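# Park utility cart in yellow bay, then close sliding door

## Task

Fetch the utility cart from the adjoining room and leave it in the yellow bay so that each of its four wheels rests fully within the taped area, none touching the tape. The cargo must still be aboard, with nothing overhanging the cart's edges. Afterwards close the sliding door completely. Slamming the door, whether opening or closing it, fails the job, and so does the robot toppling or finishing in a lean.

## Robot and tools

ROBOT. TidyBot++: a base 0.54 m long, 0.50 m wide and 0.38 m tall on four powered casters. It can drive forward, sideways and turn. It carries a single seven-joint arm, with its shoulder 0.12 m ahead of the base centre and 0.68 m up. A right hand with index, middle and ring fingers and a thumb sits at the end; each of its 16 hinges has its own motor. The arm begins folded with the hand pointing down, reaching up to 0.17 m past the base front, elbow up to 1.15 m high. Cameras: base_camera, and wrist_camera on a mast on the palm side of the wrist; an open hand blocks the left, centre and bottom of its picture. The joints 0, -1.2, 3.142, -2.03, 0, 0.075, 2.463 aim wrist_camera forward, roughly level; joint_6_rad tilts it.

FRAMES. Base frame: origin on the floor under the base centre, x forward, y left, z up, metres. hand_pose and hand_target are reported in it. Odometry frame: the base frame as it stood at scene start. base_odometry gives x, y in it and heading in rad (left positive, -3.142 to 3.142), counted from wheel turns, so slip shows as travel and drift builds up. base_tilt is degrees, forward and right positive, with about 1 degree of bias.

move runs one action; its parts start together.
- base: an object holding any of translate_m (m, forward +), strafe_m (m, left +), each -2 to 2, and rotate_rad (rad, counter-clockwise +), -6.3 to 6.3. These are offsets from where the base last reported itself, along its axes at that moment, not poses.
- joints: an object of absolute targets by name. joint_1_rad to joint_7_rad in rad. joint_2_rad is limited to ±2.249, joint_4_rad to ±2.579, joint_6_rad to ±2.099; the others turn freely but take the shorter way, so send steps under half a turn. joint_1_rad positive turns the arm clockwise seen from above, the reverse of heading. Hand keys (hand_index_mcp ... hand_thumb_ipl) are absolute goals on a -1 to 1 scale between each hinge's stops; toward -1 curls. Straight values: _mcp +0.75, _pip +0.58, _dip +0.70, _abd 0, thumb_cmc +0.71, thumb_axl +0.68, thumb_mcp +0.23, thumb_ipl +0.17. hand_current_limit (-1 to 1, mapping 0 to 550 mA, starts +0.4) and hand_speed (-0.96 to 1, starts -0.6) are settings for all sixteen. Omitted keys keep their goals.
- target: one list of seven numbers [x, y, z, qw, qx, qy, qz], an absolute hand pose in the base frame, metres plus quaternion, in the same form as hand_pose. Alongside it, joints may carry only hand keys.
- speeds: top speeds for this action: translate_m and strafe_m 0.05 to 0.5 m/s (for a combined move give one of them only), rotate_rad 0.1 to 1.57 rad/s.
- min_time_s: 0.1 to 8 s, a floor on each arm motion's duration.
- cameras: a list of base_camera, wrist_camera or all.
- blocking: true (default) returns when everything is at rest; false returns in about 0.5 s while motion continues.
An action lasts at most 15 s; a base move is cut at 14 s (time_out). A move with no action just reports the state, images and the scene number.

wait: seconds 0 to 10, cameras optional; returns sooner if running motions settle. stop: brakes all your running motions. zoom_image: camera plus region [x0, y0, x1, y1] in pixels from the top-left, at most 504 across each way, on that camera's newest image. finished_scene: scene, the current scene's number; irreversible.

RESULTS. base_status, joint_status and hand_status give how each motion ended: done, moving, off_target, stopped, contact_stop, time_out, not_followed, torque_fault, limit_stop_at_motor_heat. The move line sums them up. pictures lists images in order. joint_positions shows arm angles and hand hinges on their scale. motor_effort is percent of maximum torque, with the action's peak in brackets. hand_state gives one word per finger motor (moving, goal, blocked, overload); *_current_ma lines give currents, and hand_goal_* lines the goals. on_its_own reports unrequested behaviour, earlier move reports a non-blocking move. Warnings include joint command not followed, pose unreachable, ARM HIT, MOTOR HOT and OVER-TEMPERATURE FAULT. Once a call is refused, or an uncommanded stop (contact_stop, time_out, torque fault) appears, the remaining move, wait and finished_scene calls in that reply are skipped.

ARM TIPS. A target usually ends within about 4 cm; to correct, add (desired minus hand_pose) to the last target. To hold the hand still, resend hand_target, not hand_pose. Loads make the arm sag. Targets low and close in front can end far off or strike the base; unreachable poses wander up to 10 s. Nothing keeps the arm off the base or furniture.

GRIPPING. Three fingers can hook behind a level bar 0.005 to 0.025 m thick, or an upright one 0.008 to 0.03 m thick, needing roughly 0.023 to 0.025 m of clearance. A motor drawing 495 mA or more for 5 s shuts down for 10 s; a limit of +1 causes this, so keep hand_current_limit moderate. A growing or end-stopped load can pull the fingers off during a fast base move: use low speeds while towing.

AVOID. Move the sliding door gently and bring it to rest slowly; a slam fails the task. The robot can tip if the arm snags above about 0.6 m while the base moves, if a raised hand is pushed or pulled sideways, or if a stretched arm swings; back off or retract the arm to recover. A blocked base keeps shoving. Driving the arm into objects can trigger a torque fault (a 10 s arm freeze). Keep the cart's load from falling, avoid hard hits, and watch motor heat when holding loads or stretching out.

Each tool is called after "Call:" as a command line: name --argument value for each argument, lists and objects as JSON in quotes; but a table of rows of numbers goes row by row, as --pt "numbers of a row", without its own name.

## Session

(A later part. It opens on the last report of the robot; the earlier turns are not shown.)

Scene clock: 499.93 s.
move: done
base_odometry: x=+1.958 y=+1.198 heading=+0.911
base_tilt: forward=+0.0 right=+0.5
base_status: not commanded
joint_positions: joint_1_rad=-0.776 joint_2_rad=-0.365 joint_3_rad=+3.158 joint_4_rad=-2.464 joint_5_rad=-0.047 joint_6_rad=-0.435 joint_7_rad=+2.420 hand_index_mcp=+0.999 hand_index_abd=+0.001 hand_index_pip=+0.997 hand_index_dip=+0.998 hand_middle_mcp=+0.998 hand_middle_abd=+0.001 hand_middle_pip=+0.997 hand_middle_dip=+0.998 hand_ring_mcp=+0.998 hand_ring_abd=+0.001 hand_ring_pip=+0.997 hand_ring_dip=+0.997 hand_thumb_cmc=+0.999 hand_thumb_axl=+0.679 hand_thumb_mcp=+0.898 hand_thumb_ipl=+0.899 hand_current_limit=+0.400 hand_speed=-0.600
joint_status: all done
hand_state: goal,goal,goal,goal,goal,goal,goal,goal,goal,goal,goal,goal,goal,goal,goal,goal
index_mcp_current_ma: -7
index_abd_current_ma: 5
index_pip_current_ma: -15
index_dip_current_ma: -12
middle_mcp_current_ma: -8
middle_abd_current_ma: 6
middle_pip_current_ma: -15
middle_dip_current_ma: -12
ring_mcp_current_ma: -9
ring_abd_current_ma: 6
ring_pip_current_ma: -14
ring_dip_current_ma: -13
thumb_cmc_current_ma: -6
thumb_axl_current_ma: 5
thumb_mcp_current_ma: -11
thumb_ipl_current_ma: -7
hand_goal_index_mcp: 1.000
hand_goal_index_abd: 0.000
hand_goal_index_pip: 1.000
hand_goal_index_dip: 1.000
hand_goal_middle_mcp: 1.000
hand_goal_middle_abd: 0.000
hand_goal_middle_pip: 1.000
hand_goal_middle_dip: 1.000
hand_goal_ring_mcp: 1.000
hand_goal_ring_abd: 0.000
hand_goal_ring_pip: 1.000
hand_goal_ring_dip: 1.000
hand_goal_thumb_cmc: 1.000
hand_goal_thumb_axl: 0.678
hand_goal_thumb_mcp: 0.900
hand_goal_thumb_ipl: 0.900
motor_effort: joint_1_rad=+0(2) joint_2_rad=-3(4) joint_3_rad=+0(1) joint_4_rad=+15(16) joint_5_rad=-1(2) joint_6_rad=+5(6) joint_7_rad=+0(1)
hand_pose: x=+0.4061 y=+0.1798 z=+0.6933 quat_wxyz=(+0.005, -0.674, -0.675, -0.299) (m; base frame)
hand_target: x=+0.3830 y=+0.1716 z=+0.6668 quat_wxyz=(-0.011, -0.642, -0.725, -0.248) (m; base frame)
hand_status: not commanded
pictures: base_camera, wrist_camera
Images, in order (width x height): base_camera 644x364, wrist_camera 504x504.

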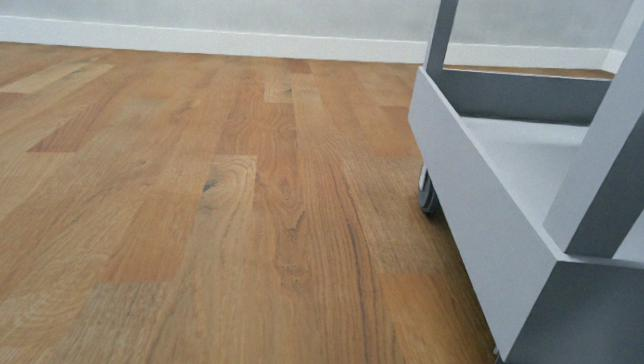

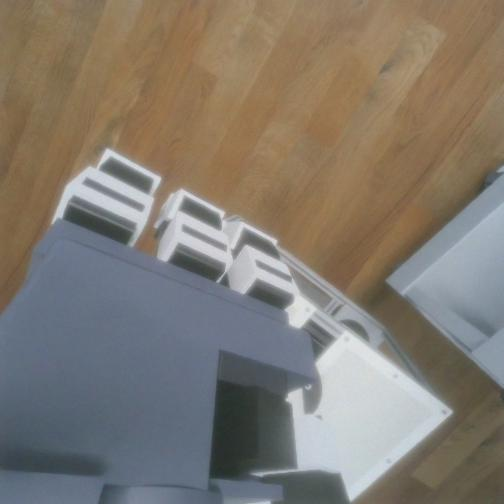

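Call:
move --base '{"strafe_m":0.07}' --speeds '{"strafe_m":0.15}'

Call:
move --base '{"translate_m":0.22}' --speeds '{"translate_m":0.08}' --cameras '["all"]'

Scene clock: 508.67 s.
move: done
base_odometry: x=+1.903 y=+1.241 heading=+0.911
base_tilt: forward=+0.0 right=+0.5
base_status: done
joint_positions: joint_1_rad=-0.777 joint_2_rad=-0.365 joint_3_rad=+3.158 joint_4_rad=-2.467 joint_5_rad=-0.047 joint_6_rad=-0.436 joint_7_rad=+2.420 hand_index_mcp=+0.999 hand_index_abd=+0.001 hand_index_pip=+0.997 hand_index_dip=+0.998 hand_middle_mcp=+0.998 hand_middle_abd=+0.001 hand_middle_pip=+0.997 hand_middle_dip=+0.998 hand_ring_mcp=+0.998 hand_ring_abd=+0.001 hand_ring_pip=+0.997 hand_ring_dip=+0.997 hand_thumb_cmc=+0.999 hand_thumb_axl=+0.679 hand_thumb_mcp=+0.898 hand_thumb_ipl=+0.899 hand_current_limit=+0.400 hand_speed=-0.600
joint_status: not commanded
hand_state: goal,goal,goal,goal,goal,goal,goal,goal,goal,goal,goal,goal,goal,goal,goal,goal
index_mcp_current_ma: -7
index_abd_current_ma: 5
index_pip_current_ma: -15
index_dip_current_ma: -12
middle_mcp_current_ma: -8
middle_abd_current_ma: 6
middle_pip_current_ma: -15
middle_dip_current_ma: -12
ring_mcp_current_ma: -9
ring_abd_current_ma: 6
ring_pip_current_ma: -14
ring_dip_current_ma: -13
thumb_cmc_current_ma: -6
thumb_axl_current_ma: 5
thumb_mcp_current_ma: -11
thumb_ipl_current_ma: -7
hand_goal_index_mcp: 1.000
hand_goal_index_abd: 0.000
hand_goal_index_pip: 1.000
hand_goal_index_dip: 1.000
hand_goal_middle_mcp: 1.000
hand_goal_middle_abd: 0.000
hand_goal_middle_pip: 1.000
hand_goal_middle_dip: 1.000
hand_goal_ring_mcp: 1.000
hand_goal_ring_abd: 0.000
hand_goal_ring_pip: 1.000
hand_goal_ring_dip: 1.000
hand_goal_thumb_cmc: 1.000
hand_goal_thumb_axl: 0.678
hand_goal_thumb_mcp: 0.900
hand_goal_thumb_ipl: 0.900
motor_effort: joint_1_rad=+1(2) joint_2_rad=-3(4) joint_3_rad=+0(1) joint_4_rad=+15(15) joint_5_rad=-1(2) joint_6_rad=+5(6) joint_7_rad=-1(1)
hand_pose: x=+0.4050 y=+0.1790 z=+0.6917 quat_wxyz=(+0.005, -0.674, -0.676, -0.297) (m; base frame)
hand_target: x=+0.3830 y=+0.1716 z=+0.6668 quat_wxyz=(-0.011, -0.642, -0.725, -0.248) (m; base frame)
hand_status: not commanded
pictures: none

Scene clock: 511.93 s.
move: done
base_odometry: x=+2.038 y=+1.415 heading=+0.911
base_tilt: forward=+0.0 right=+0.5
base_status: done
joint_positions: joint_1_rad=-0.777 joint_2_rad=-0.365 joint_3_rad=+3.157 joint_4_rad=-2.468 joint_5_rad=-0.046 joint_6_rad=-0.437 joint_7_rad=+2.420 hand_index_mcp=+0.999 hand_index_abd=+0.001 hand_index_pip=+0.997 hand_index_dip=+0.998 hand_middle_mcp=+0.998 hand_middle_abd=+0.001 hand_middle_pip=+0.997 hand_middle_dip=+0.998 hand_ring_mcp=+0.998 hand_ring_abd=+0.001 hand_ring_pip=+0.997 hand_ring_dip=+0.997 hand_thumb_cmc=+0.999 hand_thumb_axl=+0.679 hand_thumb_mcp=+0.898 hand_thumb_ipl=+0.899 hand_current_limit=+0.400 hand_speed=-0.600
joint_status: not commanded
hand_state: goal,goal,goal,goal,goal,goal,goal,goal,goal,goal,goal,goal,goal,goal,goal,goal
index_mcp_current_ma: -7
index_abd_current_ma: 5
index_pip_current_ma: -15
index_dip_current_ma: -12
middle_mcp_current_ma: -8
middle_abd_current_ma: 6
middle_pip_current_ma: -15
middle_dip_current_ma: -12
ring_mcp_current_ma: -9
ring_abd_current_ma: 6
ring_pip_current_ma: -14
ring_dip_current_ma: -13
thumb_cmc_current_ma: -6
thumb_axl_current_ma: 5
thumb_mcp_current_ma: -11
thumb_ipl_current_ma: -7
hand_goal_index_mcp: 1.000
hand_goal_index_abd: 0.000
hand_goal_index_pip: 1.000
hand_goal_index_dip: 1.000
hand_goal_middle_mcp: 1.000
hand_goal_middle_abd: 0.000
hand_goal_middle_pip: 1.000
hand_goal_middle_dip: 1.000
hand_goal_ring_mcp: 1.000
hand_goal_ring_abd: 0.000
hand_goal_ring_pip: 1.000
hand_goal_ring_dip: 1.000
hand_goal_thumb_cmc: 1.000
hand_goal_thumb_axl: 0.678
hand_goal_thumb_mcp: 0.900
hand_goal_thumb_ipl: 0.900
motor_effort: joint_1_rad=+0(2) joint_2_rad=-3(4) joint_3_rad=+0(1) joint_4_rad=+15(15) joint_5_rad=-1(2) joint_6_rad=+5(6) joint_7_rad=+0(1)
hand_pose: x=+0.4046 y=+0.1789 z=+0.6912 quat_wxyz=(+0.005, -0.674, -0.676, -0.297) (m; base frame)
hand_target: x=+0.3830 y=+0.1716 z=+0.6668 quat_wxyz=(-0.011, -0.642, -0.725, -0.248) (m; base frame)
hand_status: not commanded
pictures: base_camera, wrist_camera
Images, in order (width x height): base_camera 644x364, wrist_camera 504x504.

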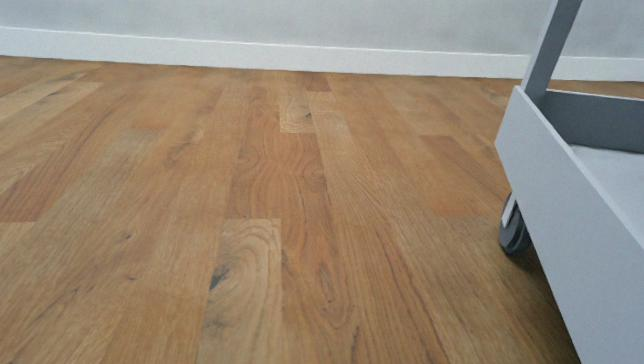

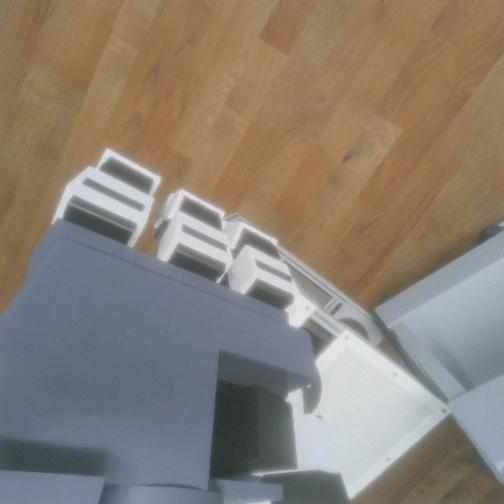

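Call:
move --base '{"translate_m":0.2}' --speeds '{"translate_m":0.08}' --cameras '["all"]'

Scene clock: 519.67 s.
move: done
base_odometry: x=+2.160 y=+1.573 heading=+0.911
base_tilt: forward=-0.1 right=+0.5
base_status: done
joint_positions: joint_1_rad=-0.777 joint_2_rad=-0.365 joint_3_rad=+3.157 joint_4_rad=-2.469 joint_5_rad=-0.046 joint_6_rad=-0.437 joint_7_rad=+2.420 hand_index_mcp=+0.999 hand_index_abd=+0.001 hand_index_pip=+0.997 hand_index_dip=+0.998 hand_middle_mcp=+0.998 hand_middle_abd=+0.001 hand_middle_pip=+0.997 hand_middle_dip=+0.998 hand_ring_mcp=+0.998 hand_ring_abd=+0.001 hand_ring_pip=+0.997 hand_ring_dip=+0.997 hand_thumb_cmc=+0.999 hand_thumb_axl=+0.679 hand_thumb_mcp=+0.898 hand_thumb_ipl=+0.899 hand_current_limit=+0.400 hand_speed=-0.600
joint_status: not commanded
hand_state: goal,goal,goal,goal,goal,goal,goal,goal,goal,goal,goal,goal,goal,goal,goal,goal
index_mcp_current_ma: -7
index_abd_current_ma: 5
index_pip_current_ma: -15
index_dip_current_ma: -12
middle_mcp_current_ma: -8
middle_abd_current_ma: 6
middle_pip_current_ma: -15
middle_dip_current_ma: -12
ring_mcp_current_ma: -9
ring_abd_current_ma: 6
ring_pip_current_ma: -14
ring_dip_current_ma: -13
thumb_cmc_current_ma: -6
thumb_axl_current_ma: 5
thumb_mcp_current_ma: -11
thumb_ipl_current_ma: -7
hand_goal_index_mcp: 1.000
hand_goal_index_abd: 0.000
hand_goal_index_pip: 1.000
hand_goal_index_dip: 1.000
hand_goal_middle_mcp: 1.000
hand_goal_middle_abd: 0.000
hand_goal_middle_pip: 1.000
hand_goal_middle_dip: 1.000
hand_goal_ring_mcp: 1.000
hand_goal_ring_abd: 0.000
hand_goal_ring_pip: 1.000
hand_goal_ring_dip: 1.000
hand_goal_thumb_cmc: 1.000
hand_goal_thumb_axl: 0.678
hand_goal_thumb_mcp: 0.900
hand_goal_thumb_ipl: 0.900
motor_effort: joint_1_rad=+0(1) joint_2_rad=-3(4) joint_3_rad=+0(1) joint_4_rad=+14(15) joint_5_rad=-1(2) joint_6_rad=+6(6) joint_7_rad=+0(1)
hand_pose: x=+0.4044 y=+0.1788 z=+0.6909 quat_wxyz=(+0.005, -0.674, -0.677, -0.296) (m; base frame)
hand_target: x=+0.3830 y=+0.1716 z=+0.6668 quat_wxyz=(-0.011, -0.642, -0.725, -0.248) (m; base frame)
hand_status: not commanded
pictures: base_camera, wrist_camera
Images, in order (width x height): base_camera 644x364, wrist_camera 504x504.

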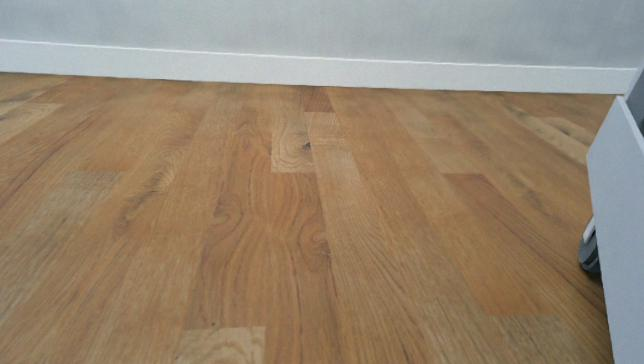

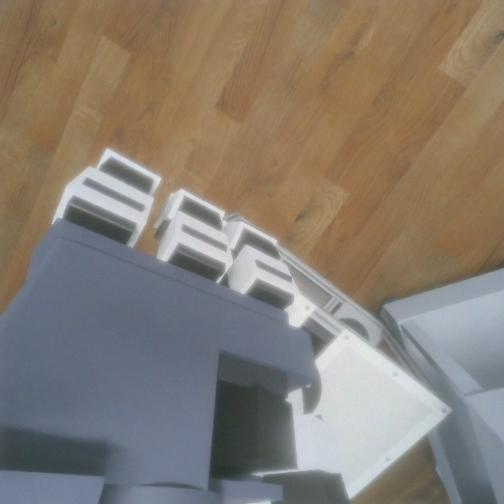

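Call:
move --base '{"translate_m":0.22,"strafe_m":-0.06}' --speeds '{"translate_m":0.08}' --cameras '["all"]'

Scene clock: 527.30 s.
move: done
base_odometry: x=+2.342 y=+1.710 heading=+0.912
base_tilt: forward=+0.0 right=+0.4
base_status: done
joint_positions: joint_1_rad=-0.778 joint_2_rad=-0.365 joint_3_rad=+3.157 joint_4_rad=-2.469 joint_5_rad=-0.046 joint_6_rad=-0.437 joint_7_rad=+2.420 hand_index_mcp=+0.999 hand_index_abd=+0.001 hand_index_pip=+0.997 hand_index_dip=+0.998 hand_middle_mcp=+0.998 hand_middle_abd=+0.001 hand_middle_pip=+0.997 hand_middle_dip=+0.998 hand_ring_mcp=+0.998 hand_ring_abd=+0.001 hand_ring_pip=+0.997 hand_ring_dip=+0.997 hand_thumb_cmc=+0.999 hand_thumb_axl=+0.679 hand_thumb_mcp=+0.898 hand_thumb_ipl=+0.899 hand_current_limit=+0.400 hand_speed=-0.600
joint_status: not commanded
hand_state: goal,goal,goal,goal,goal,goal,goal,goal,goal,goal,goal,goal,goal,goal,goal,goal
index_mcp_current_ma: -7
index_abd_current_ma: 5
index_pip_current_ma: -15
index_dip_current_ma: -12
middle_mcp_current_ma: -8
middle_abd_current_ma: 6
middle_pip_current_ma: -15
middle_dip_current_ma: -12
ring_mcp_current_ma: -9
ring_abd_current_ma: 6
ring_pip_current_ma: -14
ring_dip_current_ma: -13
thumb_cmc_current_ma: -6
thumb_axl_current_ma: 5
thumb_mcp_current_ma: -11
thumb_ipl_current_ma: -7
hand_goal_index_mcp: 1.000
hand_goal_index_abd: 0.000
hand_goal_index_pip: 1.000
hand_goal_index_dip: 1.000
hand_goal_middle_mcp: 1.000
hand_goal_middle_abd: 0.000
hand_goal_middle_pip: 1.000
hand_goal_middle_dip: 1.000
hand_goal_ring_mcp: 1.000
hand_goal_ring_abd: 0.000
hand_goal_ring_pip: 1.000
hand_goal_ring_dip: 1.000
hand_goal_thumb_cmc: 1.000
hand_goal_thumb_axl: 0.678
hand_goal_thumb_mcp: 0.900
hand_goal_thumb_ipl: 0.900
motor_effort: joint_1_rad=+0(2) joint_2_rad=-3(4) joint_3_rad=+0(1) joint_4_rad=+14(15) joint_5_rad=-1(2) joint_6_rad=+5(6) joint_7_rad=-1(1)
hand_pose: x=+0.4043 y=+0.1789 z=+0.6909 quat_wxyz=(+0.005, -0.674, -0.677, -0.296) (m; base frame)
hand_target: x=+0.3830 y=+0.1716 z=+0.6668 quat_wxyz=(-0.011, -0.642, -0.725, -0.248) (m; base frame)
hand_status: not commanded
pictures: base_camera, wrist_camera
Images, in order (width x height): base_camera 644x364, wrist_camera 504x504.

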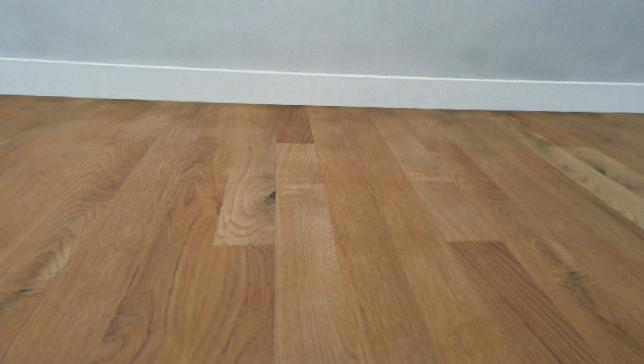

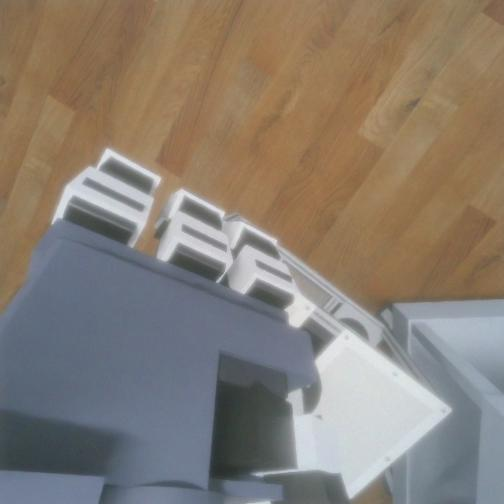

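Call:
move --base '{"translate_m":-0.5}' --speeds '{"translate_m":0.25}'

Call:
move --base '{"strafe_m":-0.55}' --speeds '{"strafe_m":0.25}' --joints '{"joint_1_rad":-0.3,"joint_2_rad":-0.9,"joint_3_rad":3.142,"joint_4_rad":-2.03,"joint_5_rad":0,"joint_6_rad":-0.35,"joint_7_rad":2.463}' --min_time_s 2 --cameras '["all"]'

Scene clock: 546.67 s.
move: done
base_odometry: x=+2.036 y=+1.315 heading=+0.912
base_tilt: forward=+0.0 right=+0.5
base_status: done
joint_positions: joint_1_rad=-0.778 joint_2_rad=-0.363 joint_3_rad=+3.157 joint_4_rad=-2.470 joint_5_rad=-0.046 joint_6_rad=-0.437 joint_7_rad=+2.420 hand_index_mcp=+0.999 hand_index_abd=+0.001 hand_index_pip=+0.997 hand_index_dip=+0.998 hand_middle_mcp=+0.998 hand_middle_abd=+0.001 hand_middle_pip=+0.997 hand_middle_dip=+0.998 hand_ring_mcp=+0.998 hand_ring_abd=+0.001 hand_ring_pip=+0.997 hand_ring_dip=+0.997 hand_thumb_cmc=+0.999 hand_thumb_axl=+0.679 hand_thumb_mcp=+0.898 hand_thumb_ipl=+0.899 hand_current_limit=+0.400 hand_speed=-0.600
joint_status: not commanded
hand_state: goal,goal,goal,goal,goal,goal,goal,goal,goal,goal,goal,goal,goal,goal,goal,goal
index_mcp_current_ma: -7
index_abd_current_ma: 5
index_pip_current_ma: -15
index_dip_current_ma: -12
middle_mcp_current_ma: -8
middle_abd_current_ma: 6
middle_pip_current_ma: -15
middle_dip_current_ma: -12
ring_mcp_current_ma: -9
ring_abd_current_ma: 6
ring_pip_current_ma: -14
ring_dip_current_ma: -13
thumb_cmc_current_ma: -6
thumb_axl_current_ma: 5
thumb_mcp_current_ma: -11
thumb_ipl_current_ma: -7
hand_goal_index_mcp: 1.000
hand_goal_index_abd: 0.000
hand_goal_index_pip: 1.000
hand_goal_index_dip: 1.000
hand_goal_middle_mcp: 1.000
hand_goal_middle_abd: 0.000
hand_goal_middle_pip: 1.000
hand_goal_middle_dip: 1.000
hand_goal_ring_mcp: 1.000
hand_goal_ring_abd: 0.000
hand_goal_ring_pip: 1.000
hand_goal_ring_dip: 1.000
hand_goal_thumb_cmc: 1.000
hand_goal_thumb_axl: 0.678
hand_goal_thumb_mcp: 0.900
hand_goal_thumb_ipl: 0.900
motor_effort: joint_1_rad=+0(1) joint_2_rad=-3(5) joint_3_rad=+0(1) joint_4_rad=+14(15) joint_5_rad=-1(2) joint_6_rad=+5(6) joint_7_rad=+0(1)
hand_pose: x=+0.4039 y=+0.1786 z=+0.6899 quat_wxyz=(+0.005, -0.674, -0.677, -0.295) (m; base frame)
hand_target: x=+0.3830 y=+0.1716 z=+0.6668 quat_wxyz=(-0.011, -0.642, -0.725, -0.248) (m; base frame)
hand_status: not commanded
pictures: none

Scene clock: 549.63 s.
move: done
base_odometry: x=+2.471 y=+0.978 heading=+0.911
base_tilt: forward=-0.1 right=+0.5
base_status: done
joint_positions: joint_1_rad=-0.322 joint_2_rad=-0.891 joint_3_rad=+3.157 joint_4_rad=-2.054 joint_5_rad=-0.045 joint_6_rad=-0.431 joint_7_rad=+2.420 hand_index_mcp=+1.000 hand_index_abd=+0.001 hand_index_pip=+0.998 hand_index_dip=+0.998 hand_middle_mcp=+1.000 hand_middle_abd=+0.001 hand_middle_pip=+0.998 hand_middle_dip=+0.998 hand_ring_mcp=+1.000 hand_ring_abd=+0.001 hand_ring_pip=+0.998 hand_ring_dip=+0.998 hand_thumb_cmc=+0.999 hand_thumb_axl=+0.678 hand_thumb_mcp=+0.898 hand_thumb_ipl=+0.899 hand_current_limit=+0.400 hand_speed=-0.600
joint_status: all done
hand_state: goal,goal,goal,goal,goal,goal,goal,goal,goal,goal,goal,goal,goal,goal,goal,goal
index_mcp_current_ma: -1
index_abd_current_ma: 5
index_pip_current_ma: -9
index_dip_current_ma: -12
middle_mcp_current_ma: -1
middle_abd_current_ma: 6
middle_pip_current_ma: -9
middle_dip_current_ma: -12
ring_mcp_current_ma: -1
ring_abd_current_ma: 6
ring_pip_current_ma: -8
ring_dip_current_ma: -12
thumb_cmc_current_ma: -4
thumb_axl_current_ma: 3
thumb_mcp_current_ma: -11
thumb_ipl_current_ma: -7
hand_goal_index_mcp: 1.000
hand_goal_index_abd: 0.000
hand_goal_index_pip: 1.000
hand_goal_index_dip: 1.000
hand_goal_middle_mcp: 1.000
hand_goal_middle_abd: 0.000
hand_goal_middle_pip: 1.000
hand_goal_middle_dip: 1.000
hand_goal_ring_mcp: 1.000
hand_goal_ring_abd: 0.000
hand_goal_ring_pip: 1.000
hand_goal_ring_dip: 1.000
hand_goal_thumb_cmc: 1.000
hand_goal_thumb_axl: 0.678
hand_goal_thumb_mcp: 0.900
hand_goal_thumb_ipl: 0.900
motor_effort: joint_1_rad=+1(2) joint_2_rad=+7(9) joint_3_rad=+1(2) joint_4_rad=+17(19) joint_5_rad=-1(2) joint_6_rad=+9(9) joint_7_rad=+0(2)
hand_pose: x=+0.3938 y=+0.0120 z=+1.1092 quat_wxyz=(-0.161, -0.604, -0.382, -0.680) (m; base frame)
hand_target: x=+0.3787 y=+0.0072 z=+1.1565 quat_wxyz=(-0.215, -0.558, -0.378, -0.706) (m; base frame)
hand_status: not commanded
pictures: base_camera, wrist_camera
Images, in order (width x height): base_camera 644x364, wrist_camera 504x504.

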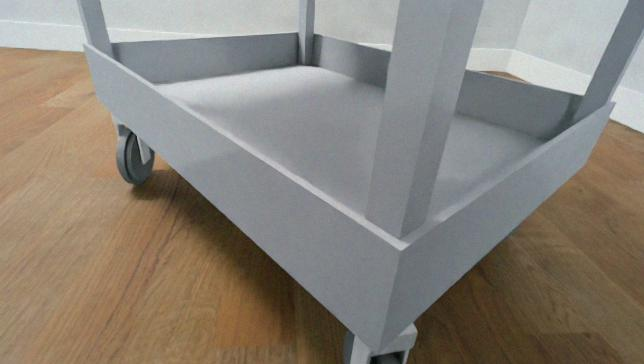

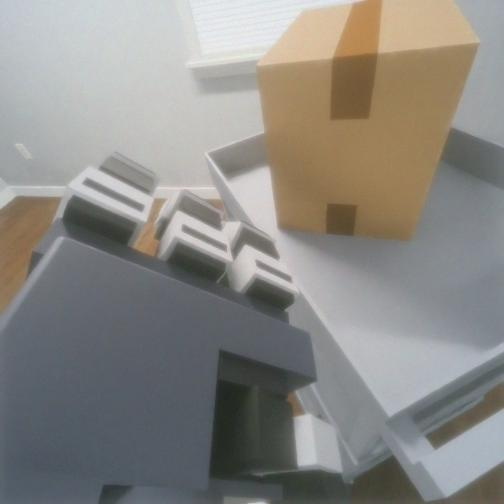

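Call:
move --base '{"translate_m":-0.25}' --speeds '{"translate_m":0.2}' --cameras '["wrist_camera"]'

Call:
move --base '{"rotate_rad":3.1}' --speeds '{"rotate_rad":0.8}' --cameras '["all"]'

Scene clock: 593.07 s.
move: done
base_odometry: x=+2.318 y=+0.780 heading=+0.912
base_tilt: forward=+0.0 right=+0.5
base_status: done
joint_positions: joint_1_rad=-0.322 joint_2_rad=-0.895 joint_3_rad=+3.157 joint_4_rad=-2.054 joint_5_rad=-0.045 joint_6_rad=-0.431 joint_7_rad=+2.420 hand_index_mcp=+1.000 hand_index_abd=+0.001 hand_index_pip=+0.998 hand_index_dip=+0.998 hand_middle_mcp=+1.000 hand_middle_abd=+0.001 hand_middle_pip=+0.998 hand_middle_dip=+0.998 hand_ring_mcp=+1.000 hand_ring_abd=+0.001 hand_ring_pip=+0.998 hand_ring_dip=+0.998 hand_thumb_cmc=+0.999 hand_thumb_axl=+0.678 hand_thumb_mcp=+0.898 hand_thumb_ipl=+0.899 hand_current_limit=+0.400 hand_speed=-0.600
joint_status: not commanded
hand_state: goal,goal,goal,goal,goal,goal,goal,goal,goal,goal,goal,goal,goal,goal,goal,goal
index_mcp_current_ma: -1
index_abd_current_ma: 5
index_pip_current_ma: -8
index_dip_current_ma: -12
middle_mcp_current_ma: -1
middle_abd_current_ma: 6
middle_pip_current_ma: -8
middle_dip_current_ma: -12
ring_mcp_current_ma: -1
ring_abd_current_ma: 6
ring_pip_current_ma: -7
ring_dip_current_ma: -12
thumb_cmc_current_ma: -3
thumb_axl_current_ma: 2
thumb_mcp_current_ma: -11
thumb_ipl_current_ma: -7
hand_goal_index_mcp: 1.000
hand_goal_index_abd: 0.000
hand_goal_index_pip: 1.000
hand_goal_index_dip: 1.000
hand_goal_middle_mcp: 1.000
hand_goal_middle_abd: 0.000
hand_goal_middle_pip: 1.000
hand_goal_middle_dip: 1.000
hand_goal_ring_mcp: 1.000
hand_goal_ring_abd: 0.000
hand_goal_ring_pip: 1.000
hand_goal_ring_dip: 1.000
hand_goal_thumb_cmc: 1.000
hand_goal_thumb_axl: 0.678
hand_goal_thumb_mcp: 0.900
hand_goal_thumb_ipl: 0.900
motor_effort: joint_1_rad=+1(1) joint_2_rad=+8(9) joint_3_rad=+1(1) joint_4_rad=+17(19) joint_5_rad=-1(2) joint_6_rad=+9(9) joint_7_rad=+0(1)
hand_pose: x=+0.3922 y=+0.0115 z=+1.1102 quat_wxyz=(-0.161, -0.603, -0.381, -0.682) (m; base frame)
hand_target: x=+0.3787 y=+0.0072 z=+1.1565 quat_wxyz=(-0.215, -0.558, -0.378, -0.706) (m; base frame)
hand_status: not commanded
pictures: wrist_camera
Images, in order (width x height): wrist_camera 504x504.

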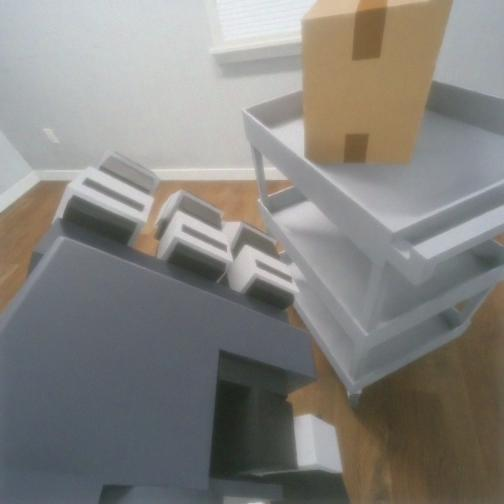

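Scene clock: 597.73 s.
move: done
base_odometry: x=+2.318 y=+0.780 heading=-2.272
base_tilt: forward=+0.0 right=+0.5
base_status: done
joint_positions: joint_1_rad=-0.320 joint_2_rad=-0.895 joint_3_rad=+3.157 joint_4_rad=-2.054 joint_5_rad=-0.045 joint_6_rad=-0.431 joint_7_rad=+2.420 hand_index_mcp=+1.000 hand_index_abd=+0.001 hand_index_pip=+0.998 hand_index_dip=+0.998 hand_middle_mcp=+1.000 hand_middle_abd=+0.001 hand_middle_pip=+0.998 hand_middle_dip=+0.998 hand_ring_mcp=+1.000 hand_ring_abd=+0.001 hand_ring_pip=+0.998 hand_ring_dip=+0.998 hand_thumb_cmc=+0.999 hand_thumb_axl=+0.678 hand_thumb_mcp=+0.898 hand_thumb_ipl=+0.899 hand_current_limit=+0.400 hand_speed=-0.600
joint_status: not commanded
hand_state: goal,goal,goal,goal,goal,goal,goal,goal,goal,goal,goal,goal,goal,goal,goal,goal
index_mcp_current_ma: -1
index_abd_current_ma: 5
index_pip_current_ma: -8
index_dip_current_ma: -12
middle_mcp_current_ma: -1
middle_abd_current_ma: 6
middle_pip_current_ma: -8
middle_dip_current_ma: -12
ring_mcp_current_ma: -1
ring_abd_current_ma: 6
ring_pip_current_ma: -7
ring_dip_current_ma: -12
thumb_cmc_current_ma: -3
thumb_axl_current_ma: 2
thumb_mcp_current_ma: -11
thumb_ipl_current_ma: -7
hand_goal_index_mcp: 1.000
hand_goal_index_abd: 0.000
hand_goal_index_pip: 1.000
hand_goal_index_dip: 1.000
hand_goal_middle_mcp: 1.000
hand_goal_middle_abd: 0.000
hand_goal_middle_pip: 1.000
hand_goal_middle_dip: 1.000
hand_goal_ring_mcp: 1.000
hand_goal_ring_abd: 0.000
hand_goal_ring_pip: 1.000
hand_goal_ring_dip: 1.000
hand_goal_thumb_cmc: 1.000
hand_goal_thumb_axl: 0.678
hand_goal_thumb_mcp: 0.900
hand_goal_thumb_ipl: 0.900
motor_effort: joint_1_rad=+0(2) joint_2_rad=+8(8) joint_3_rad=+1(1) joint_4_rad=+17(18) joint_5_rad=-1(2) joint_6_rad=+9(9) joint_7_rad=+0(1)
hand_pose: x=+0.3922 y=+0.0110 z=+1.1103 quat_wxyz=(-0.162, -0.603, -0.381, -0.682) (m; base frame)
hand_target: x=+0.3787 y=+0.0072 z=+1.1565 quat_wxyz=(-0.215, -0.558, -0.378, -0.706) (m; base frame)
hand_status: not commanded
pictures: base_camera, wrist_camera
Images, in order (width x height): base_camera 644x364, wrist_camera 504x504.

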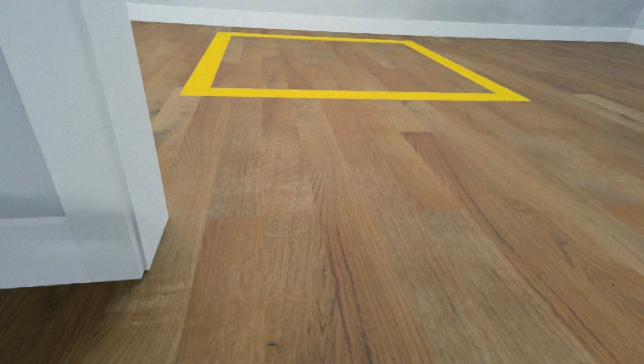

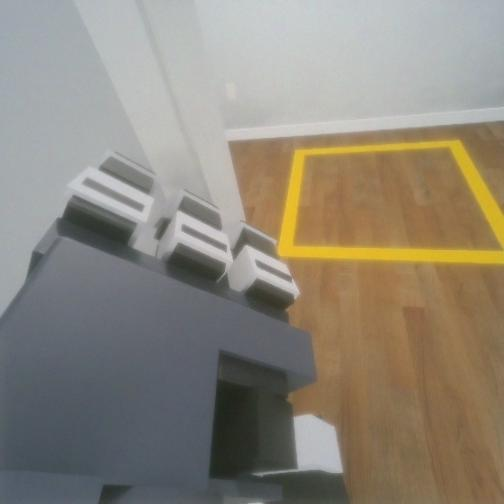

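Call:
move --base '{"rotate_rad":-3.06}' --speeds '{"rotate_rad":0.8}' --joints '{"joint_1_rad":-0.1}' --cameras '["all"]'

Call:
zoom_image --camera "wrist_camera" --region '[200, 50, 504, 400]'

Scene clock: 674.30 s.
move: done
base_odometry: x=+2.318 y=+0.780 heading=+0.952
base_tilt: forward=-0.1 right=+0.5
base_status: done
joint_positions: joint_1_rad=-0.120 joint_2_rad=-0.895 joint_3_rad=+3.156 joint_4_rad=-2.054 joint_5_rad=-0.045 joint_6_rad=-0.431 joint_7_rad=+2.420 hand_index_mcp=+1.000 hand_index_abd=+0.001 hand_index_pip=+0.998 hand_index_dip=+0.998 hand_middle_mcp=+1.000 hand_middle_abd=+0.001 hand_middle_pip=+0.998 hand_middle_dip=+0.998 hand_ring_mcp=+1.000 hand_ring_abd=+0.001 hand_ring_pip=+0.998 hand_ring_dip=+0.998 hand_thumb_cmc=+1.000 hand_thumb_axl=+0.678 hand_thumb_mcp=+0.898 hand_thumb_ipl=+0.899 hand_current_limit=+0.400 hand_speed=-0.600
joint_status: all done
hand_state: goal,goal,goal,goal,goal,goal,goal,goal,goal,goal,goal,goal,goal,goal,goal,goal
index_mcp_current_ma: -1
index_abd_current_ma: 5
index_pip_current_ma: -8
index_dip_current_ma: -12
middle_mcp_current_ma: -1
middle_abd_current_ma: 6
middle_pip_current_ma: -8
middle_dip_current_ma: -12
ring_mcp_current_ma: -1
ring_abd_current_ma: 6
ring_pip_current_ma: -7
ring_dip_current_ma: -12
thumb_cmc_current_ma: -2
thumb_axl_current_ma: 2
thumb_mcp_current_ma: -11
thumb_ipl_current_ma: -7
hand_goal_index_mcp: 1.000
hand_goal_index_abd: 0.000
hand_goal_index_pip: 1.000
hand_goal_index_dip: 1.000
hand_goal_middle_mcp: 1.000
hand_goal_middle_abd: 0.000
hand_goal_middle_pip: 1.000
hand_goal_middle_dip: 1.000
hand_goal_ring_mcp: 1.000
hand_goal_ring_abd: 0.000
hand_goal_ring_pip: 1.000
hand_goal_ring_dip: 1.000
hand_goal_thumb_cmc: 1.000
hand_goal_thumb_axl: 0.678
hand_goal_thumb_mcp: 0.900
hand_goal_thumb_ipl: 0.900
motor_effort: joint_1_rad=+0(3) joint_2_rad=+8(8) joint_3_rad=+0(1) joint_4_rad=+17(18) joint_5_rad=-1(2) joint_6_rad=+9(9) joint_7_rad=-1(1)
hand_pose: x=+0.3889 y=-0.0435 z=+1.1103 quat_wxyz=(-0.229, -0.638, -0.319, -0.662) (m; base frame)
hand_target: x=+0.3749 y=-0.0446 z=+1.1565 quat_wxyz=(-0.285, -0.593, -0.321, -0.681) (m; base frame)
hand_status: not commanded
pictures: base_camera, wrist_camera
Images, in order (width x height): base_camera 644x364, wrist_camera 504x504.

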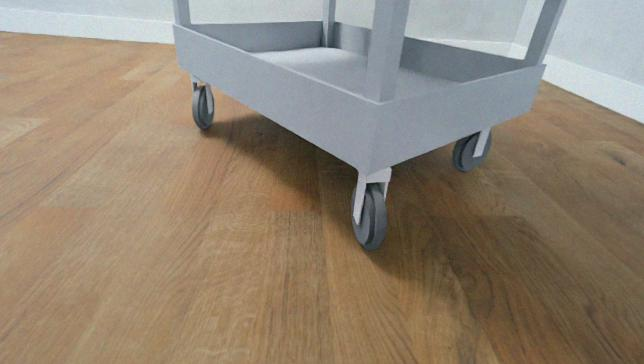

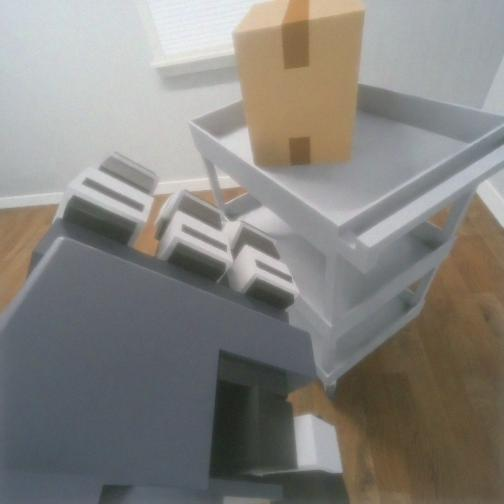

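Scaled by 1.440 from the camera's 504x504 image, which has a finer 720x720 frame.

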